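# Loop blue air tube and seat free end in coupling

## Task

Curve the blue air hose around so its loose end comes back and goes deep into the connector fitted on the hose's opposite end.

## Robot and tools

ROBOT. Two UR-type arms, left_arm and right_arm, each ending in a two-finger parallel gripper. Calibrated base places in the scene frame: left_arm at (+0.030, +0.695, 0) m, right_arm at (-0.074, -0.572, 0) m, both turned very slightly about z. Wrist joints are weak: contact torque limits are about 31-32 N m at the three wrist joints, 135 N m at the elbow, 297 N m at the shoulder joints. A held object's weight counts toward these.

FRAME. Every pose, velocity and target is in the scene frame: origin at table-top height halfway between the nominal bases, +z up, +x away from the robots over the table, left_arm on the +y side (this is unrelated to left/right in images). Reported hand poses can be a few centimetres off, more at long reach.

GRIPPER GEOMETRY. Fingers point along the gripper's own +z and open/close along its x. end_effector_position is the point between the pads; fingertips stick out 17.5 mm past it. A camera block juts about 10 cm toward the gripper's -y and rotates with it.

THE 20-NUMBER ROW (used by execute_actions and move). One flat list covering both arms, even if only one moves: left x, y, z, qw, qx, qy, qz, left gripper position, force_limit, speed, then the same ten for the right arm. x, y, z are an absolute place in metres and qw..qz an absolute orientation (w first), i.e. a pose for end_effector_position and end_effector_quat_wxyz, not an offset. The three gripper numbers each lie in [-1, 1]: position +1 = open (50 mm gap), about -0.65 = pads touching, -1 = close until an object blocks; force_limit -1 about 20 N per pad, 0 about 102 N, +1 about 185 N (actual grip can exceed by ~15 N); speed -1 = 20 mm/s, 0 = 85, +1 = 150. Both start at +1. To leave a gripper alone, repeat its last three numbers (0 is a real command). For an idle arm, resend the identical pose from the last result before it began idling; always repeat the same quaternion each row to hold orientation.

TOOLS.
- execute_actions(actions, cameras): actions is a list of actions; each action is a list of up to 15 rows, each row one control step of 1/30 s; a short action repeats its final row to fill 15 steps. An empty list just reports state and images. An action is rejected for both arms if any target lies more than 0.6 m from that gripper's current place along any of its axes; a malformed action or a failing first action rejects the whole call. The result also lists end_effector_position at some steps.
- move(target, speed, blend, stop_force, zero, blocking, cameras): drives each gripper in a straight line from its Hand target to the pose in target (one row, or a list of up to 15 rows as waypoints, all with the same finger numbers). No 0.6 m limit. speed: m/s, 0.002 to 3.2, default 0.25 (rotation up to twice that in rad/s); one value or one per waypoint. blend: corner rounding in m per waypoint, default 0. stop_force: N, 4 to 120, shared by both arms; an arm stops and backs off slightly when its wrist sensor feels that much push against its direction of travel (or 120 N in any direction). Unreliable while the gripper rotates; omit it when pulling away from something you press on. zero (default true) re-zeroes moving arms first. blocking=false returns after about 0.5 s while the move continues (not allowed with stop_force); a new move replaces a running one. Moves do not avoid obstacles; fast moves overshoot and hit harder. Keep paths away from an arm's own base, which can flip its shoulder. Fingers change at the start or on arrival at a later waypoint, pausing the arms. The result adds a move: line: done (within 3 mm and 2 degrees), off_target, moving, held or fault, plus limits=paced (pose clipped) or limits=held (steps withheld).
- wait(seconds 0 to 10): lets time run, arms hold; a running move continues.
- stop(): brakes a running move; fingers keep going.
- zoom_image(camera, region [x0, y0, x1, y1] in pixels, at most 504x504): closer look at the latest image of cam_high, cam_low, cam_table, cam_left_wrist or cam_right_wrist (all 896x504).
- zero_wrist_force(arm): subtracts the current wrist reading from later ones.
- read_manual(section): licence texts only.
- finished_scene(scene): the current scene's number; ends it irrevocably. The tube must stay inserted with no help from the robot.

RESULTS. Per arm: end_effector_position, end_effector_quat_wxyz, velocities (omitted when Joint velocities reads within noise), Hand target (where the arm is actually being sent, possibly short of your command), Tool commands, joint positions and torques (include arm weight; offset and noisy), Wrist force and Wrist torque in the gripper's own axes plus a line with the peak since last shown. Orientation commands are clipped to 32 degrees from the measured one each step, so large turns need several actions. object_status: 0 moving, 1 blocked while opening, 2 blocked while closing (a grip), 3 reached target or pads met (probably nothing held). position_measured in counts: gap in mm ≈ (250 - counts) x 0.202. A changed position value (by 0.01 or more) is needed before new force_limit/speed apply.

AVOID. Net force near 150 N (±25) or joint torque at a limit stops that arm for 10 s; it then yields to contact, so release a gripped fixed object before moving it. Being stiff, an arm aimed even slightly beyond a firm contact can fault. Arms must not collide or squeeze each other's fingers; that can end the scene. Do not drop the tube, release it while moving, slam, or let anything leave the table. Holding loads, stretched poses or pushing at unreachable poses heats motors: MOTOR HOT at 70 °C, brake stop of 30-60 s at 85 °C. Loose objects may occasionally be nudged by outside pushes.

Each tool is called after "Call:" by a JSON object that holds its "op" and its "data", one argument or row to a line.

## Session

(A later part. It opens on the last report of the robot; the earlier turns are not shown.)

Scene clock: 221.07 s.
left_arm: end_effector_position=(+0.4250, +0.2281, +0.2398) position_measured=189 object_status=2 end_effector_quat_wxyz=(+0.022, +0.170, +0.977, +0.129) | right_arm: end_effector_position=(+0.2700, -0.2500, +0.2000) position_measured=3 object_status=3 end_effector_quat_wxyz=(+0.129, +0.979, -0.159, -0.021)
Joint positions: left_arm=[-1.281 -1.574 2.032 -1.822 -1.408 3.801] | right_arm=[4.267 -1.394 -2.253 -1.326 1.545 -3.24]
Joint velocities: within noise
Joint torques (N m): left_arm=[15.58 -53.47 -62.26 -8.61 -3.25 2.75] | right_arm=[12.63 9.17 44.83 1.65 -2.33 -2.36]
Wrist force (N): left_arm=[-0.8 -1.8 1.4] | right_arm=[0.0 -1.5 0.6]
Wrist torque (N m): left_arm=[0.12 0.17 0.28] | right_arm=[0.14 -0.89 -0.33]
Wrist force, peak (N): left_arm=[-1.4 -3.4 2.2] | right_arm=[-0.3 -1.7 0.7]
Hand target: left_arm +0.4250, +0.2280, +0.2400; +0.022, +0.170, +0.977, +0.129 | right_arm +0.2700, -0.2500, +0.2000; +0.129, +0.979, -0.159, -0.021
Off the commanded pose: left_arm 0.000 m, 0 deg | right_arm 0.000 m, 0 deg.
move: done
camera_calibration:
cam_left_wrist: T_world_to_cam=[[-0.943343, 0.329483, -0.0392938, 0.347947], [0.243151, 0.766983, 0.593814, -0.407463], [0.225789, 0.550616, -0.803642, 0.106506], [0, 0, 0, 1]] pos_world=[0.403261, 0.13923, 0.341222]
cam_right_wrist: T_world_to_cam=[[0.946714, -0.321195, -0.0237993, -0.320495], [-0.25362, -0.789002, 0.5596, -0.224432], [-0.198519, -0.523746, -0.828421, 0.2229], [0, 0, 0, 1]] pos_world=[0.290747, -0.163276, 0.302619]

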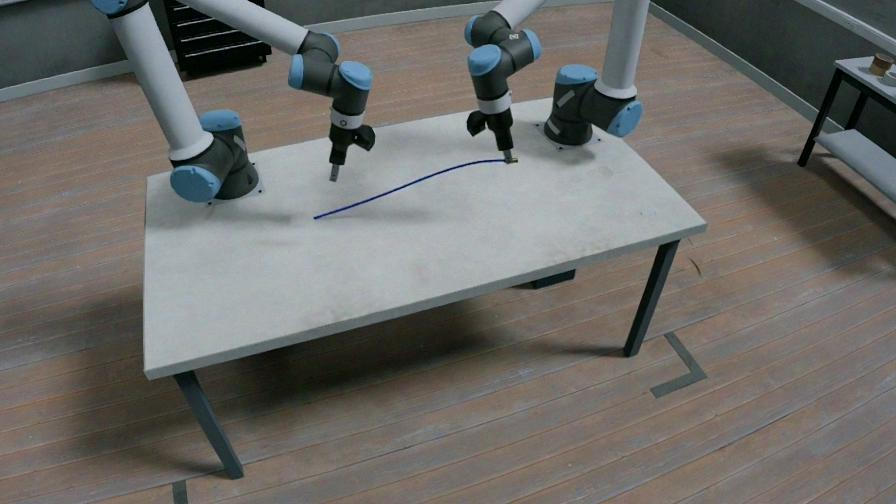

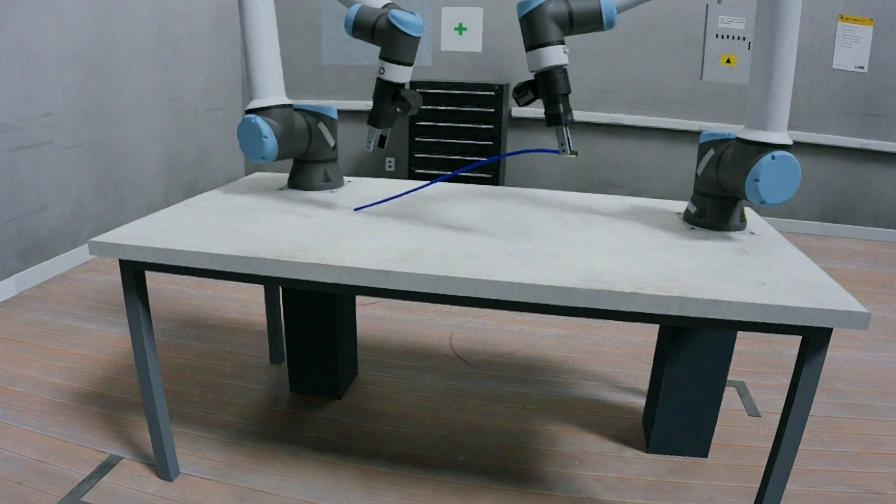

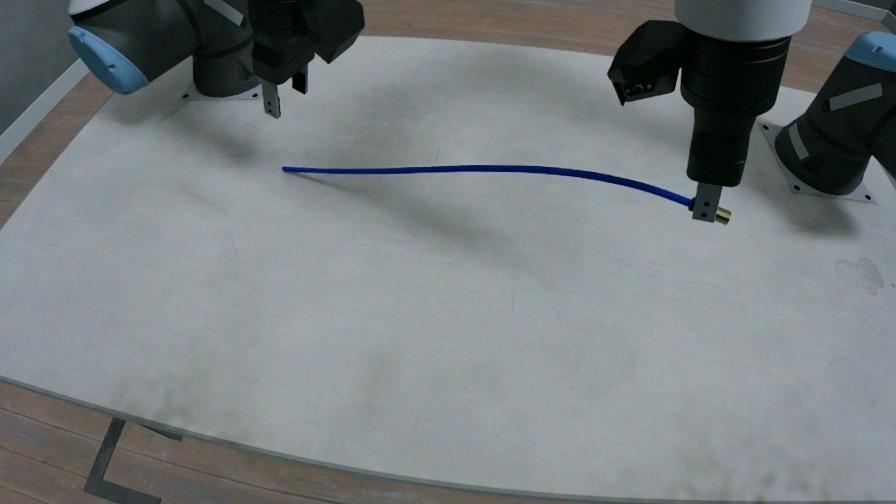

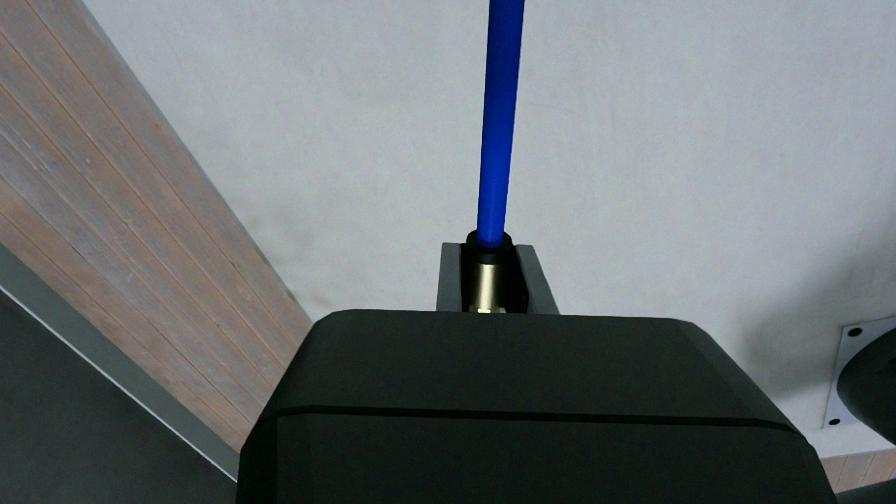

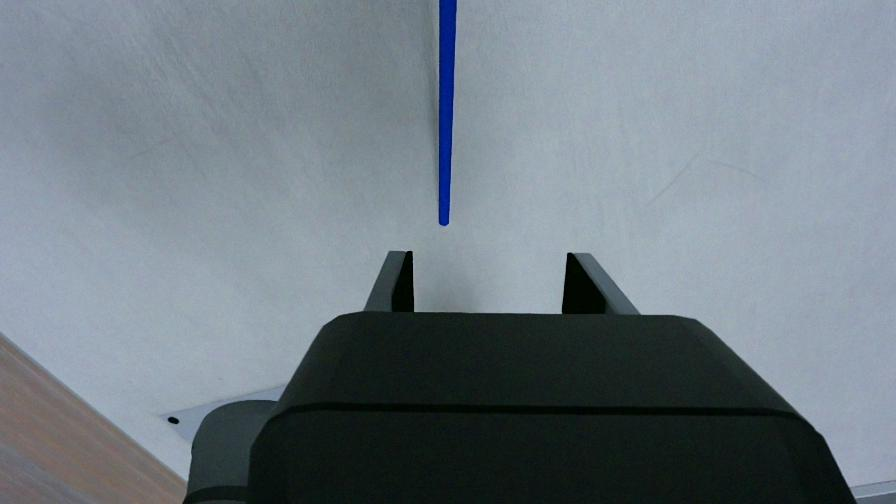

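Call:
{"op": "move", "data": {
  "target": [
    [0.425,0.228,0.24,0.0223,0.1696,0.9768,0.1286,-1,0,-0.7,0.2436,-0.2826,0.09,0.0858,0.9811,-0.1730,-0.0151,1,1,1],
    [0.425,0.228,0.24,0.0223,0.1696,0.9768,0.1286,-1,0,-0.7,0.2436,-0.2826,0.033,0.0858,0.9811,-0.1730,-0.0151,1,1,1]
  ],
  "speed": [0.2,0.08]
}}

Call:
{"op": "zoom_image", "data": {
  "camera": "cam_low",
  "region": [330, 130, 480, 230]
}}

Scene clock: 241.37 s.
left_arm: end_effector_position=(+0.4250, +0.2280, +0.2400) position_measured=189 object_status=2 end_effector_quat_wxyz=(+0.022, +0.170, +0.977, +0.129) | right_arm: end_effector_position=(+0.2436, -0.2826, +0.0331) position_measured=3 object_status=3 end_effector_quat_wxyz=(+0.086, +0.981, -0.173, -0.015)
Joint positions: left_arm=[-1.281 -1.574 2.032 -1.823 -1.408 3.801] | right_arm=[4.283 -1.539 -2.531 -0.817 1.561 -3.199]
Joint velocities: within noise
Joint torques (N m): left_arm=[15.51 -53.68 -52.42 -8.04 -3.08 1.99] | right_arm=[-17.31 8.31 23.78 8.35 3.87 -1.71]
Wrist force (N): left_arm=[-0.5 -2.3 1.6] | right_arm=[-0.2 -1.6 0.3]
Wrist torque (N m): left_arm=[0.03 0.12 0.28] | right_arm=[0.08 -0.94 -0.28]
Wrist force, peak (N): left_arm=[-1.1 -2.6 1.5] | right_arm=[-0.1 -2.1 -1.3]
Hand target: left_arm +0.4250, +0.2280, +0.2400; +0.022, +0.170, +0.977, +0.129 | right_arm +0.2436, -0.2826, +0.0330; +0.086, +0.981, -0.173, -0.015
Off the commanded pose: left_arm 0.000 m, 0 deg | right_arm 0.000 m, 0 deg.
move: done
camera_calibration:
cam_left_wrist: T_world_to_cam=[[-0.943343, 0.32948, -0.0393243, 0.34797], [0.24326, 0.767303, 0.593356, -0.407574], [0.225672, 0.550172, -0.803979, 0.10697], [0, 0, 0, 1]] pos_world=[0.403261, 0.139232, 0.341522]
cam_right_wrist: T_world_to_cam=[[0.938201, -0.345254, -0.024051, -0.314673], [-0.290997, -0.824562, 0.485199, -0.161919], [-0.187348, -0.448215, -0.874073, 0.0824789], [0, 0, 0, 1]] pos_world=[0.263561, -0.205186, 0.143087]

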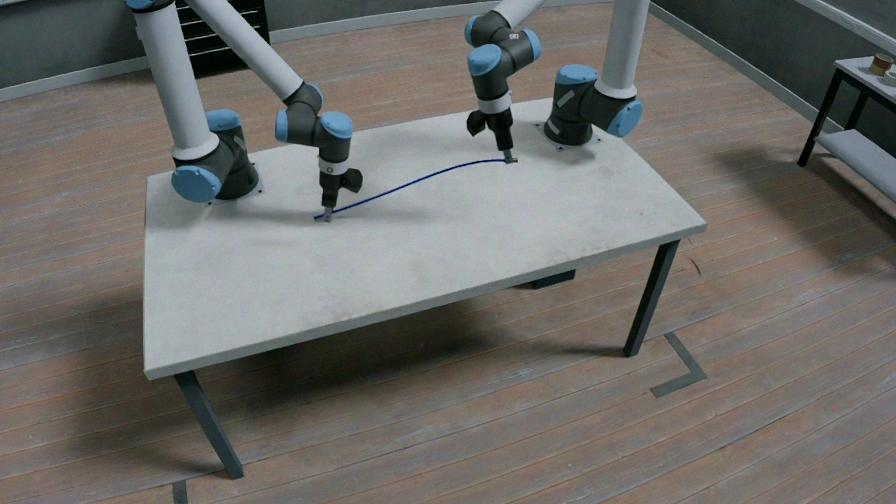

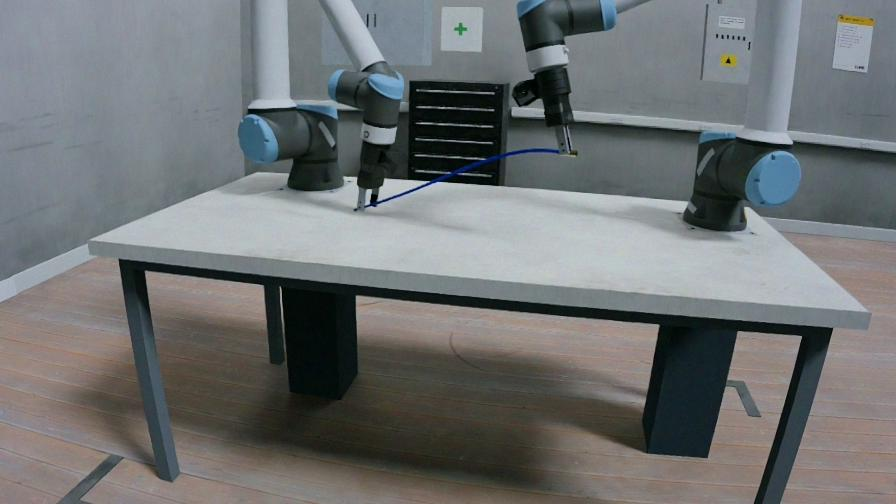

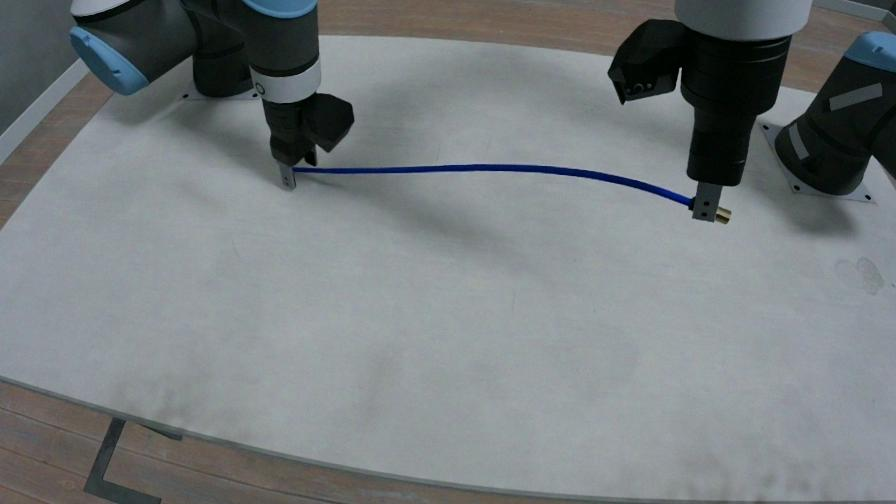

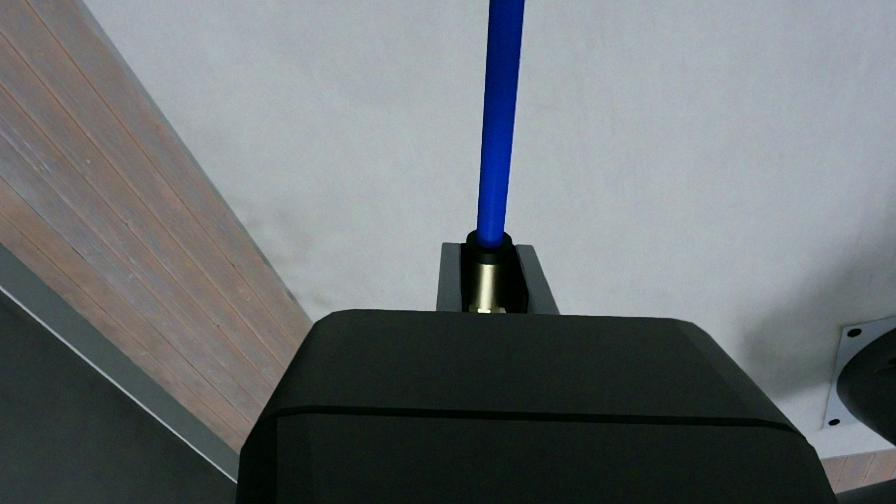

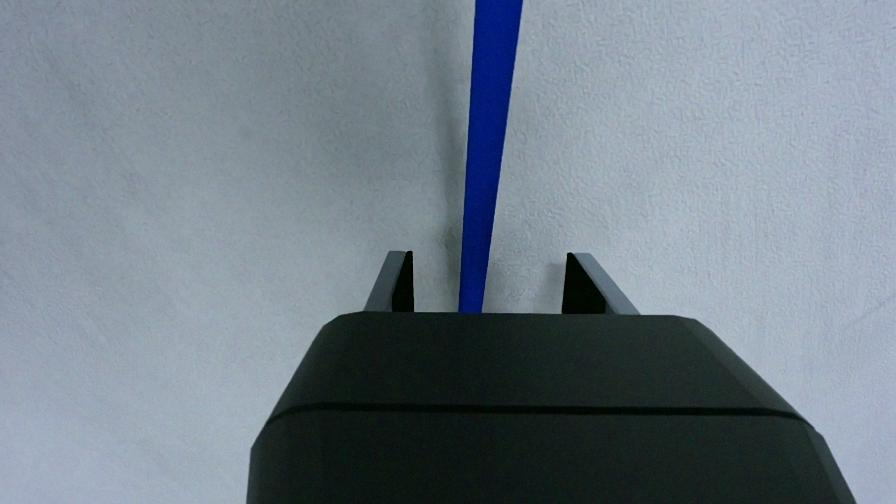

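Scaled by 3.360.

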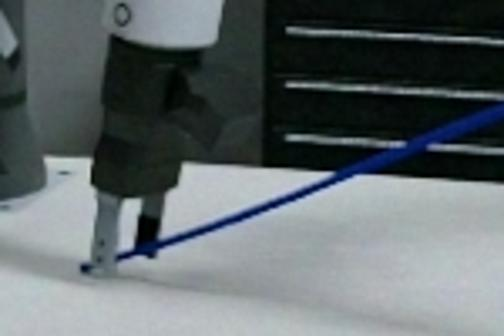

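Call:
{"op": "move", "data": {
  "target": [0.425,0.228,0.24,0.0223,0.1696,0.9768,0.1286,-1,0,-0.7,0.2436,-0.2826,0.033,0.0858,0.9811,-0.1730,-0.0151,-1,-0.3,-0.7]
}}

Call:
{"op": "zoom_image", "data": {
  "camera": "cam_low",
  "region": [330, 160, 420, 230]
}}

Call:
{"op": "zoom_image", "data": {
  "camera": "cam_table",
  "region": [240, 130, 340, 210]
}}

Scene clock: 250.53 s.
left_arm: end_effector_position=(+0.4250, +0.2280, +0.2400) position_measured=189 object_status=2 end_effector_quat_wxyz=(+0.022, +0.170, +0.977, +0.129) | right_arm: end_effector_position=(+0.2436, -0.2826, +0.0330) position_measured=217 object_status=0 end_effector_quat_wxyz=(+0.086, +0.981, -0.173, -0.015)
Joint positions: left_arm=[-1.281 -1.574 2.032 -1.823 -1.408 3.801] | right_arm=[4.283 -1.539 -2.531 -0.817 1.561 -3.199]
Joint velocities: within noise
Joint torques (N m): left_arm=[14.83 -53.06 -44.93 -7.53 -2.7 2.07] | right_arm=[-18.8 12.13 27.78 7.98 2.22 -1.36]
Wrist force (N): left_arm=[-0.5 -1.8 1.6] | right_arm=[-0.1 -1.4 0.7]
Wrist torque (N m): left_arm=[0.10 0.12 0.28] | right_arm=[0.12 -0.95 -0.28]
Wrist force, peak (N): left_arm=[-0.9 -2.7 1.7] | right_arm=[-0.3 -1.7 0.6]
Hand target: left_arm +0.4250, +0.2280, +0.2400; +0.022, +0.170, +0.977, +0.129 | right_arm +0.2436, -0.2826, +0.0330; +0.086, +0.981, -0.173, -0.015
Off the commanded pose: left_arm 0.000 m, 0 deg | right_arm 0.000 m, 0 deg.
move: done
camera_calibration:
cam_left_wrist: T_world_to_cam=[[-0.943343, 0.32948, -0.0393243, 0.34797], [0.24326, 0.767303, 0.593356, -0.407574], [0.225672, 0.550172, -0.803979, 0.10697], [0, 0, 0, 1]] pos_world=[0.403261, 0.139232, 0.341522]
cam_right_wrist: T_world_to_cam=[[0.938183, -0.345297, -0.0241326, -0.314668], [-0.290993, -0.824549, 0.485224, -0.161872], [-0.187445, -0.448207, -0.874057, 0.0824161], [0, 0, 0, 1]] pos_world=[0.263561, -0.205186, 0.142987]

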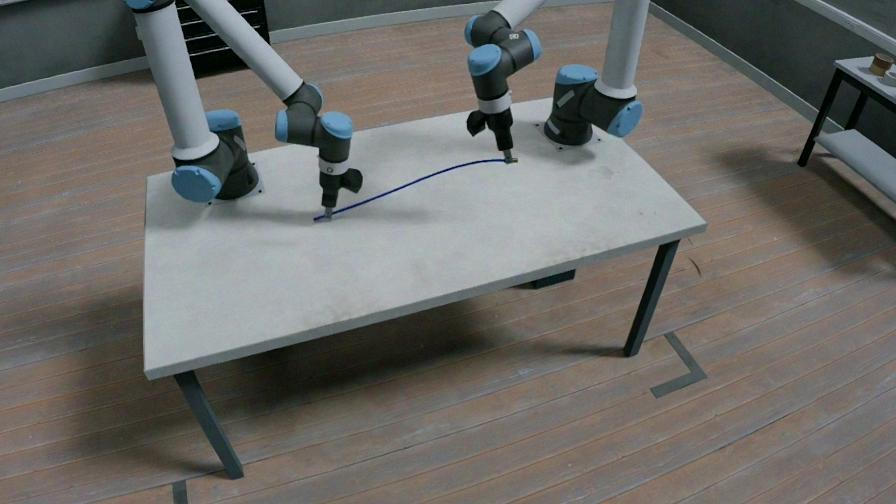

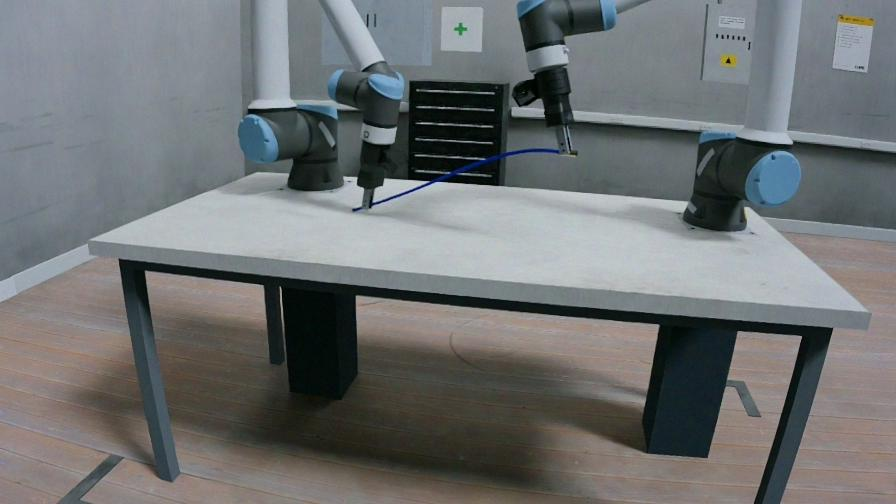

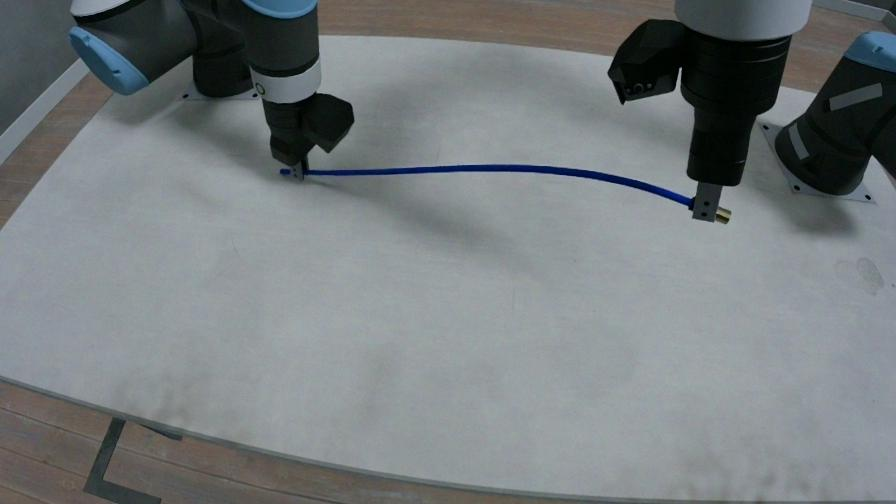

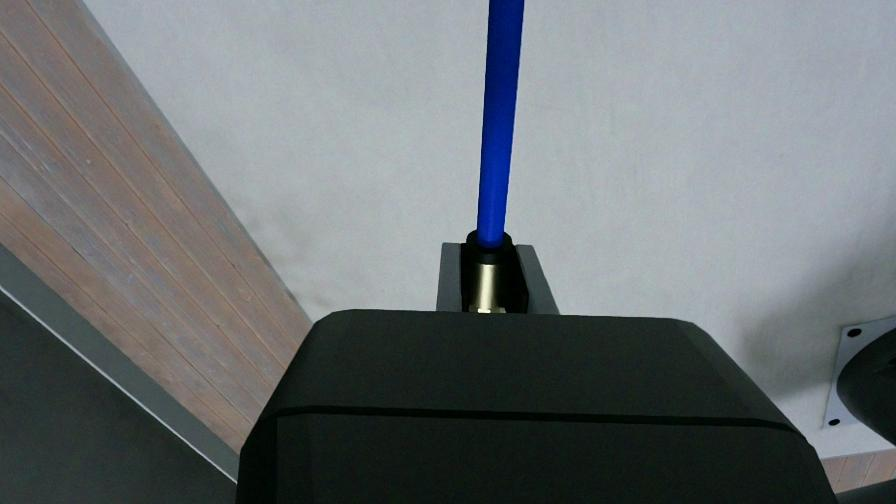

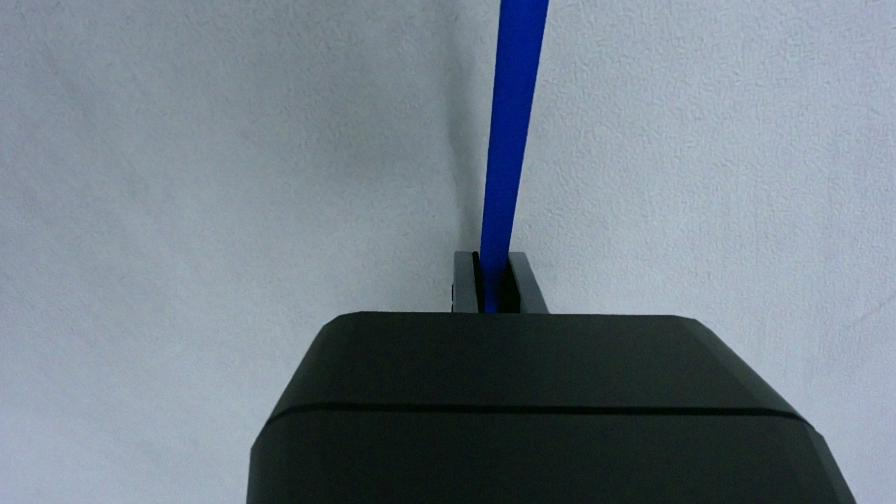

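Scaled by 5.600.

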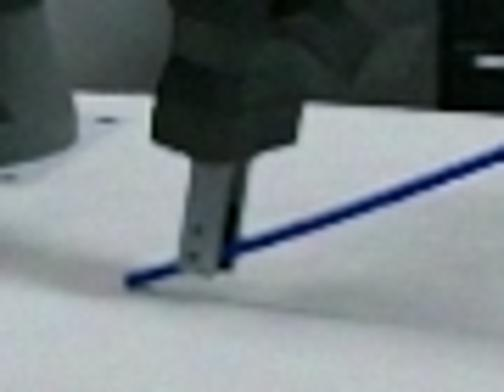

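Scaled by 5.040.

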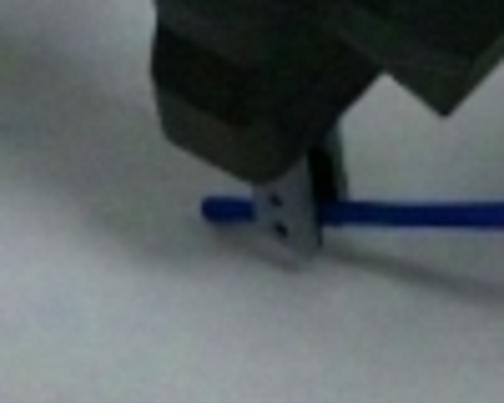

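Call:
{"op": "move", "data": {
  "target": [
    [0.425,0.228,0.24,0.0223,0.1696,0.9768,0.1286,-1,0,-0.7,0.2436,-0.2826,0.033,0.0858,0.9811,-0.1730,-0.0151,0.3,-0.3,-0.7],
    [0.425,0.228,0.24,0.0223,0.1696,0.9768,0.1286,-1,0,-0.7,0.2483,-0.2700,0.039,0.0858,0.9811,-0.1730,-0.0151,0.3,-0.3,-0.7],
    [0.425,0.228,0.24,0.0223,0.1696,0.9768,0.1286,-1,0,-0.7,0.2483,-0.2700,0.039,0.0858,0.9811,-0.1730,-0.0151,-1,-0.3,-0.7]
  ],
  "speed": 0.08
}}

Call:
{"op": "zoom_image", "data": {
  "camera": "cam_low",
  "region": [330, 160, 420, 230]
}}

Call:
{"op": "zoom_image", "data": {
  "camera": "cam_table",
  "region": [240, 130, 340, 210]
}}

Scene clock: 266.43 s.
left_arm: end_effector_position=(+0.4250, +0.2280, +0.2400) position_measured=189 object_status=2 end_effector_quat_wxyz=(+0.022, +0.170, +0.977, +0.129) | right_arm: end_effector_position=(+0.2483, -0.2700, +0.0390) position_measured=217 object_status=2 end_effector_quat_wxyz=(+0.086, +0.981, -0.173, -0.015)
Joint positions: left_arm=[-1.281 -1.574 2.032 -1.823 -1.408 3.801] | right_arm=[4.285 -1.548 -2.505 -0.833 1.561 -3.197]
Joint velocities: within noise
Joint torques (N m): left_arm=[14.47 -53.97 -37.48 -6.97 -2.87 2.21] | right_arm=[19.27 9.84 36.6 1.27 3.67 2]
Wrist force (N): left_arm=[-0.8 -1.9 1.4] | right_arm=[-0.1 -1.3 0.4]
Wrist torque (N m): left_arm=[0.09 0.17 0.28] | right_arm=[0.15 -0.94 -0.26]
Wrist force, peak (N): left_arm=[-0.9 -2.3 1.9] | right_arm=[0.1 -1.8 0.3]
Hand target: left_arm +0.4250, +0.2280, +0.2400; +0.022, +0.170, +0.977, +0.129 | right_arm +0.2483, -0.2700, +0.0390; +0.086, +0.981, -0.173, -0.015
Off the commanded pose: left_arm 0.000 m, 0 deg | right_arm 0.000 m, 0 deg.
move: done
camera_calibration:
cam_left_wrist: T_world_to_cam=[[-0.943343, 0.32948, -0.0393243, 0.34797], [0.24326, 0.767303, 0.593356, -0.407574], [0.225672, 0.550172, -0.803979, 0.10697], [0, 0, 0, 1]] pos_world=[0.403261, 0.139232, 0.341522]
cam_right_wrist: T_world_to_cam=[[0.938183, -0.345297, -0.0241326, -0.314582], [-0.290993, -0.824549, 0.485224, -0.153027], [-0.187445, -0.448207, -0.874057, 0.0941888], [0, 0, 0, 1]] pos_world=[0.268261, -0.192586, 0.148987]

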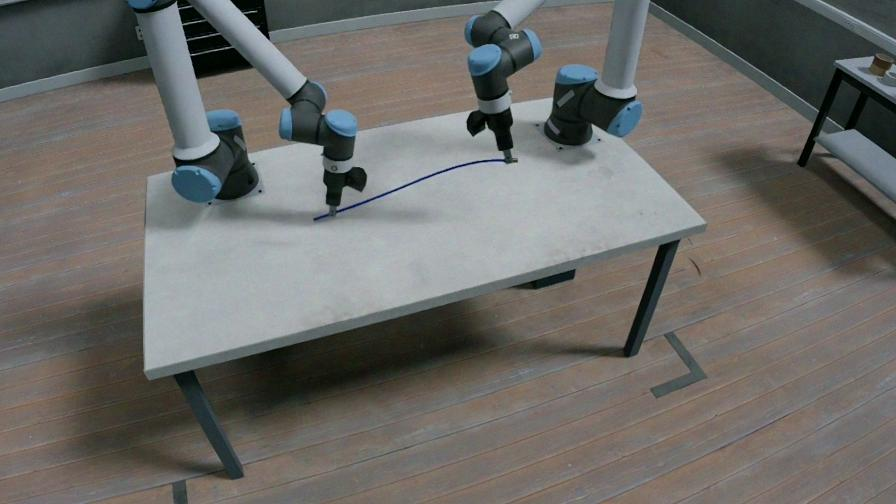

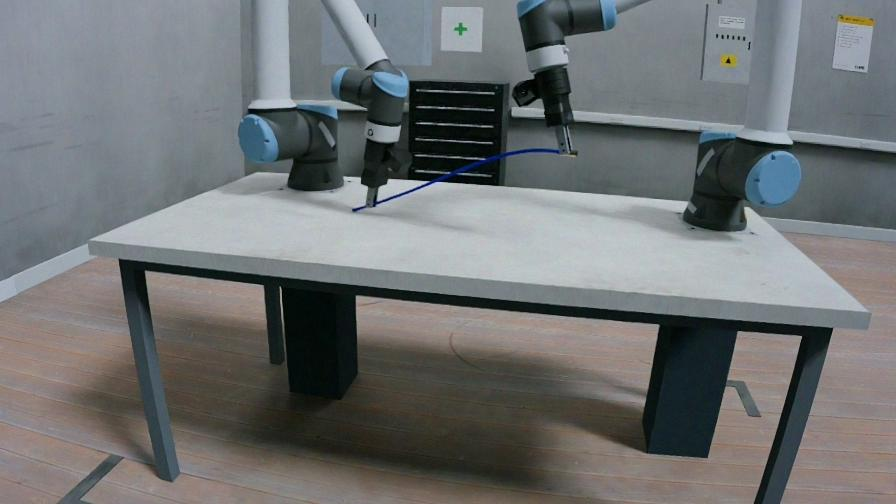

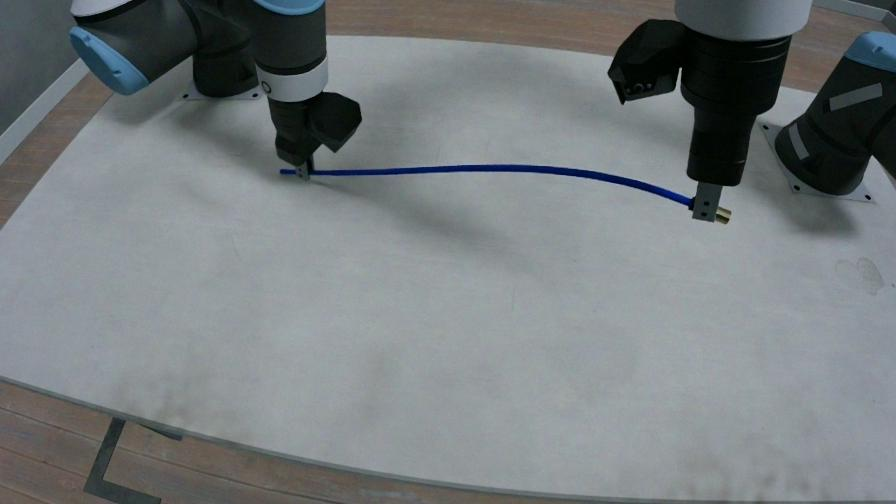

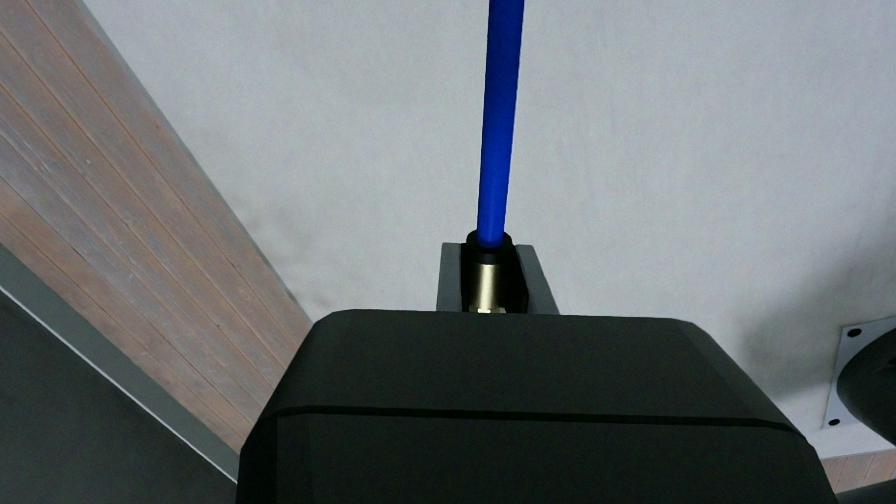

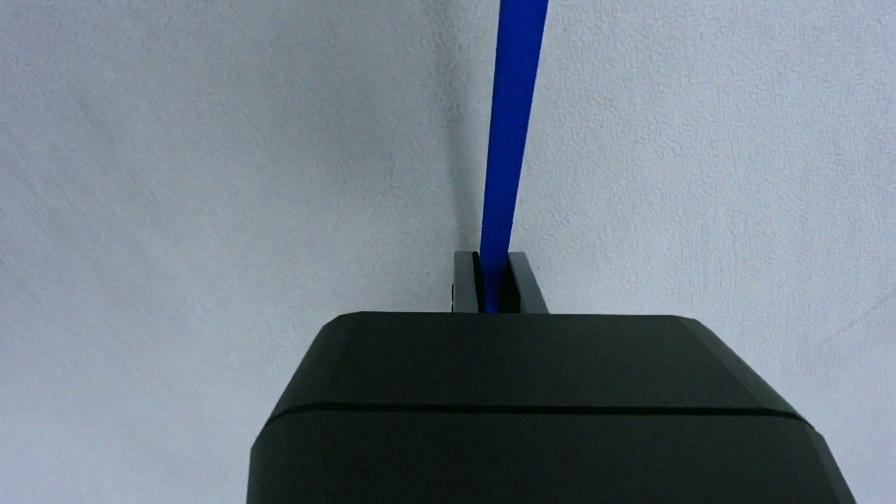

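Scaled by 5.600.

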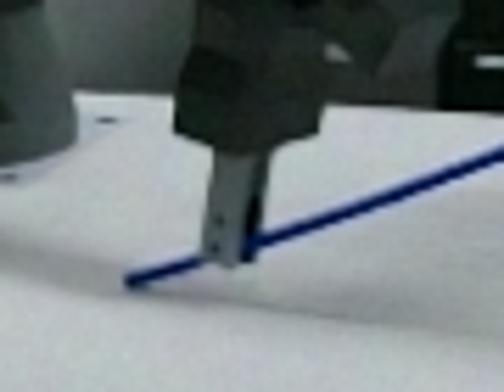

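Scaled by 5.040.

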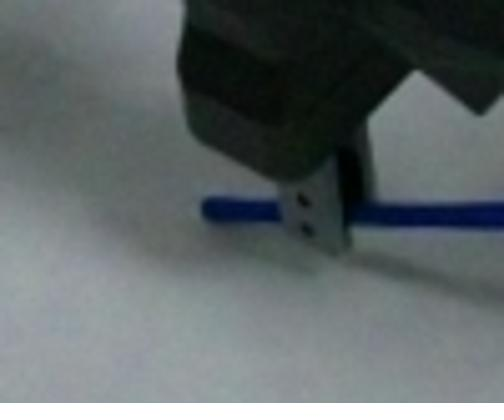

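Call:
{"op": "move", "data": {
  "target": [
    [0.425,0.247,0.23,-0.0148,-0.1122,0.9850,0.1297,-1,0,-0.7,0.265,-0.277,0.09,0.1592,0.9032,-0.3926,-0.0692,-1,-0.3,-0.7],
    [0.4085,0.222,0.22,-0.0520,-0.3953,0.9092,0.1197,-1,0,-0.7,0.3015,-0.242,0.15,0.1945,0.7800,-0.5771,-0.1439,-1,-0.3,-0.7],
    [0.397,0.170,0.215,-0.0839,-0.6373,0.7594,0.1,-1,0,-0.7,0.333,-0.19,0.205,0.1986,0.6114,-0.7285,-0.2367,-1,-0.3,-0.7]
  ],
  "speed": 0.16,
  "blend": [0.02,0.02,0]
}}

Scene clock: 331.53 s.
left_arm: end_effector_position=(+0.3970, +0.1700, +0.2150) position_measured=189 object_status=2 end_effector_quat_wxyz=(-0.084, -0.637, +0.760, +0.100) | right_arm: end_effector_position=(+0.3330, -0.1900, +0.2050) position_measured=217 object_status=2 end_effector_quat_wxyz=(-0.199, -0.612, +0.728, +0.237)
Joint positions: left_arm=[-1.182 -1.479 1.994 -1.934 -1.785 2.194] | right_arm=[3.934 -1.665 -2.049 -1.378 2.084 -2.254]
Joint velocities: within noise
Joint torques (N m): left_arm=[-14.97 -42.39 -34.84 -9.05 -4.61 -2.36] | right_arm=[-15.36 30.56 45.7 7.55 6.24 2.19]
Wrist force (N): left_arm=[-0.1 -2.0 2.0] | right_arm=[-0.3 -0.6 1.3]
Wrist torque (N m): left_arm=[0.11 0.13 0.41] | right_arm=[0.44 -0.68 -0.58]
Wrist force, peak (N): left_arm=[2.5 -8.5 2.3] | right_arm=[-3.6 -6.2 -3.5]
Hand target: left_arm +0.3970, +0.1700, +0.2150; -0.084, -0.637, +0.759, +0.100 | right_arm +0.3330, -0.1900, +0.2050; -0.199, -0.611, +0.729, +0.237
Off the commanded pose: left_arm 0.000 m, 0 deg | right_arm 0.000 m, 0 deg.
move: done
camera_calibration:
cam_left_wrist: T_world_to_cam=[[-0.166039, -0.985331, -0.0394134, 0.254639], [-0.797266, 0.110611, 0.593407, 0.183319], [-0.580343, 0.129952, -0.803937, 0.516544], [0, 0, 0, 1]] pos_world=[0.488207, 0.163501, 0.316522]
cam_right_wrist: T_world_to_cam=[[-0.186797, -0.98219, -0.020251, -0.109639], [-0.566024, 0.0907545, 0.819378, 0.054091], [-0.802947, 0.16452, -0.572895, 0.550654], [0, 0, 0, 1]] pos_world=[0.452283, -0.203189, 0.268926]

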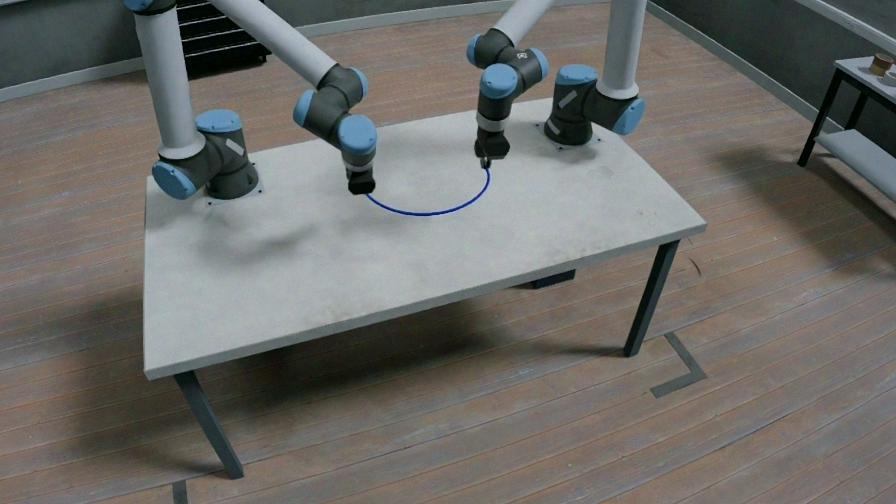

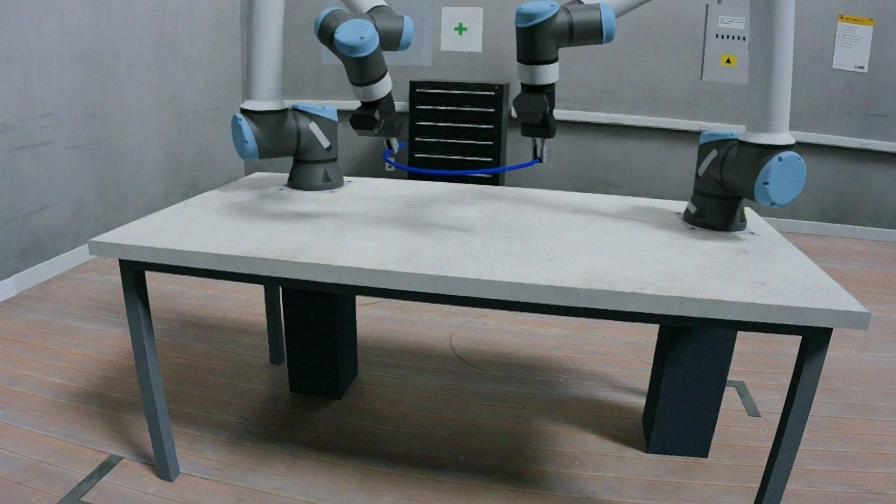

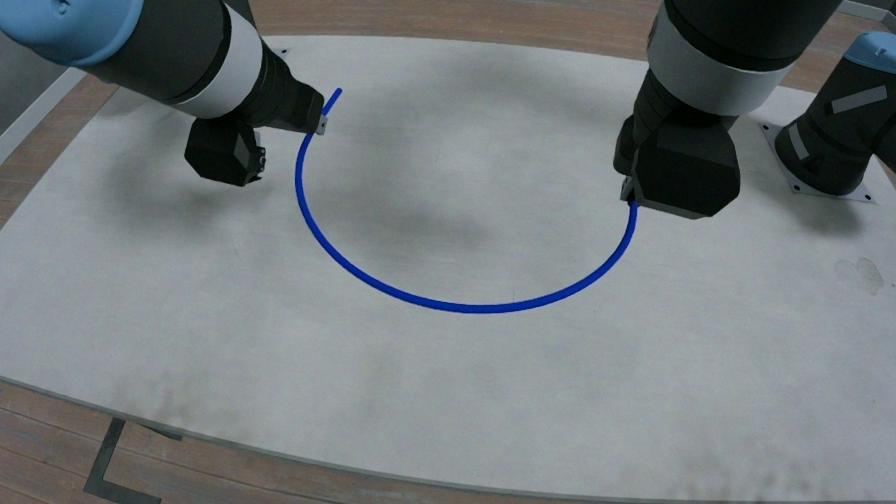

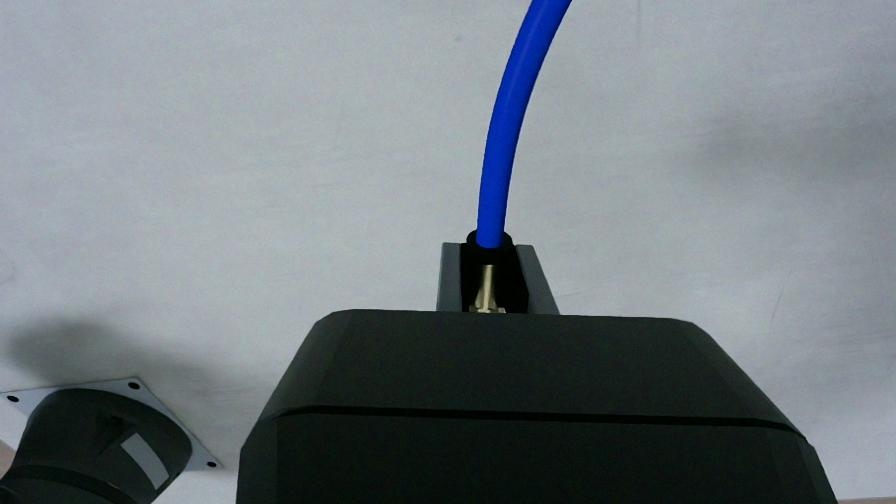

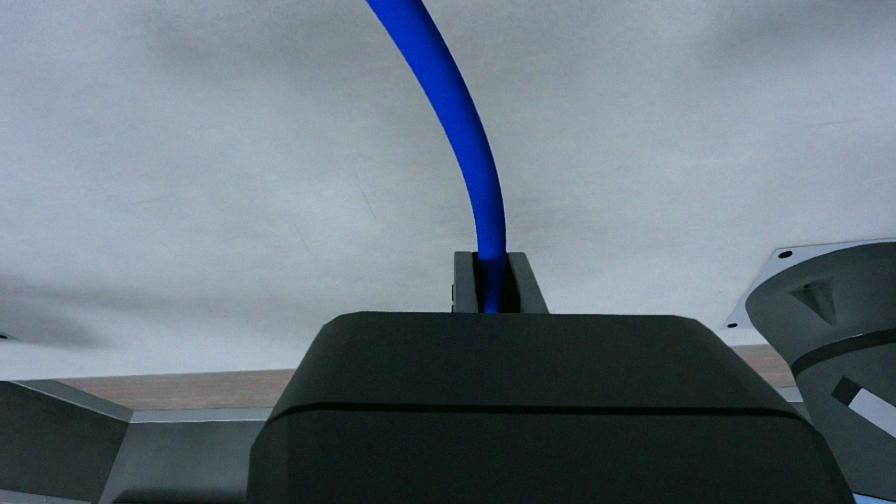

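Call:
{"op": "move", "data": {
  "target": [
    [0.387,0.113,0.215,-0.1095,-0.8315,0.5399,0.0711,-1,0,-0.7,0.363,-0.123,0.205,0.1403,0.4318,-0.8474,-0.2753,-1,-0.3,-0.7],
    [0.383,0.065,0.215,-0.1251,-0.9506,0.2816,0.0371,-1,0,-0.7,0.377,-0.065,0.205,0.0721,0.2220,-0.9248,-0.3005,-1,-0.3,-0.7]
  ],
  "speed": 0.14,
  "blend": [0.02,0]
}}

Scene clock: 345.50 s.
left_arm: end_effector_position=(+0.3830, +0.0650, +0.2150) position_measured=189 object_status=2 end_effector_quat_wxyz=(+0.125, +0.951, -0.282, -0.037) | right_arm: end_effector_position=(+0.3770, -0.0650, +0.2050) position_measured=217 object_status=2 end_effector_quat_wxyz=(-0.072, -0.222, +0.925, +0.300)
Joint positions: left_arm=[-1.263 -1.45 2.037 -2.317 -1.779 0.91] | right_arm=[3.992 -1.693 -2.188 -0.555 2.143 -1.088]
Joint velocities: within noise
Joint torques (N m): left_arm=[-15.67 -44.56 -34.05 -10.08 2.8 -2.3] | right_arm=[18.34 31.39 29.63 10.43 -2.3 1.63]
Wrist force (N): left_arm=[-1.1 -2.4 1.1] | right_arm=[0.1 -0.8 1.7]
Wrist torque (N m): left_arm=[0.01 0.28 0.45] | right_arm=[0.32 -0.77 -0.62]
Wrist force, peak (N): left_arm=[-1.4 -2.9 1.3] | right_arm=[0.0 -1.1 1.7]
Hand target: left_arm +0.3830, +0.0650, +0.2150; +0.125, +0.951, -0.282, -0.037 | right_arm +0.3770, -0.0650, +0.2050; -0.072, -0.222, +0.925, +0.300
Off the commanded pose: left_arm 0.000 m, 0 deg | right_arm 0.000 m, 0 deg.
move: done
camera_calibration:
cam_left_wrist: T_world_to_cam=[[0.842058, -0.537944, -0.0394326, -0.266364], [-0.413455, -0.690683, 0.593305, 0.088877], [-0.3464, -0.483294, -0.804011, 0.472328], [0, 0, 0, 1]] pos_world=[0.424655, 0.14637, 0.316522]
cam_right_wrist: T_world_to_cam=[[-0.896887, -0.441802, -0.0201217, 0.32412], [-0.267964, 0.506665, 0.819442, -0.0176973], [-0.351836, 0.740339, -0.572808, 0.432785], [0, 0, 0, 1]] pos_world=[0.438226, -0.168244, 0.268926]

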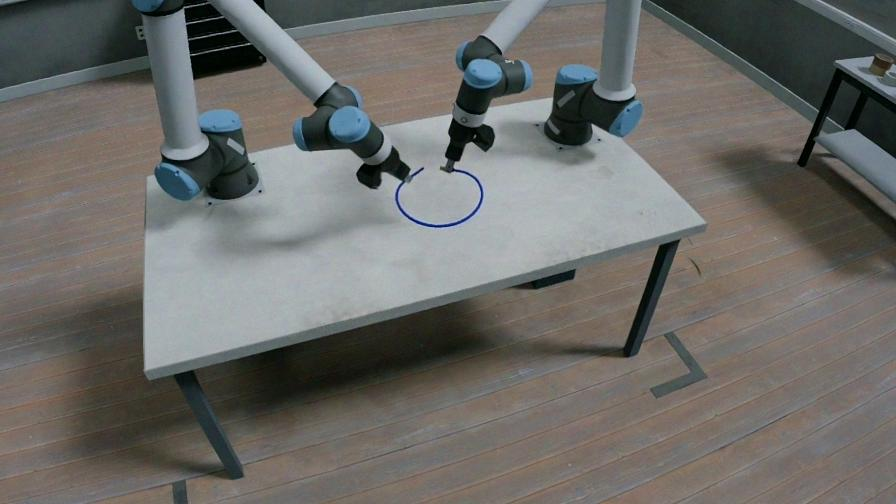

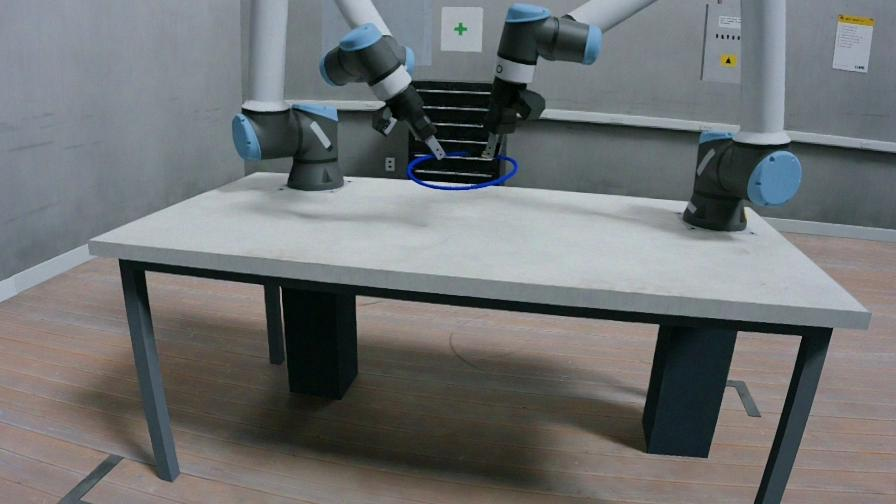

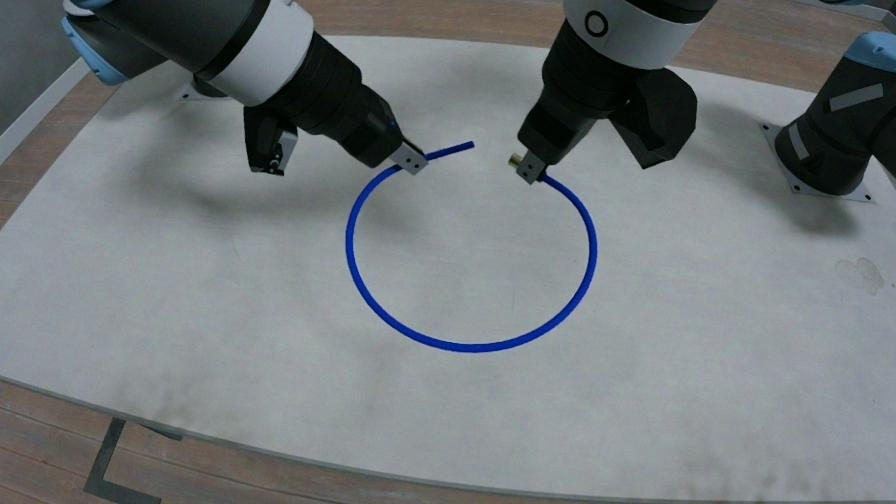

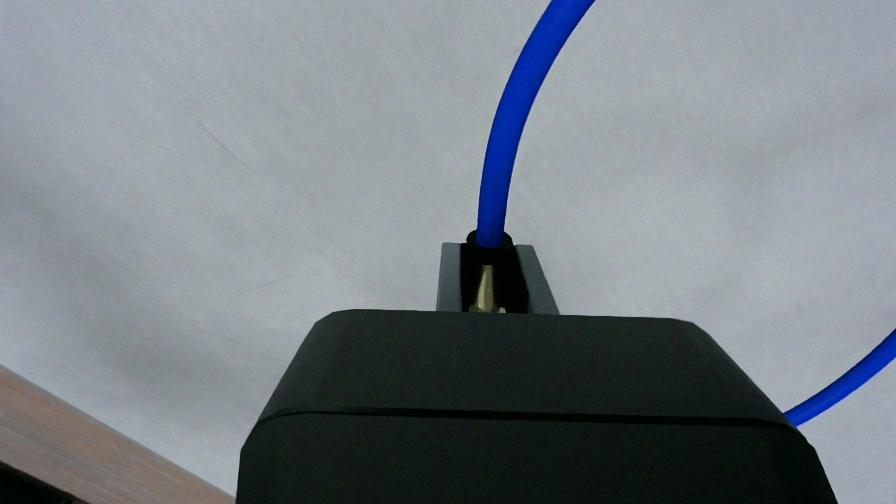

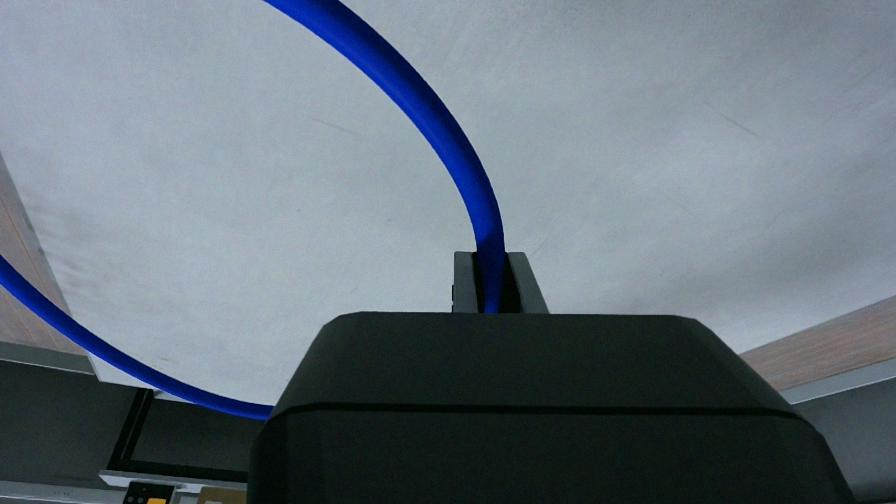

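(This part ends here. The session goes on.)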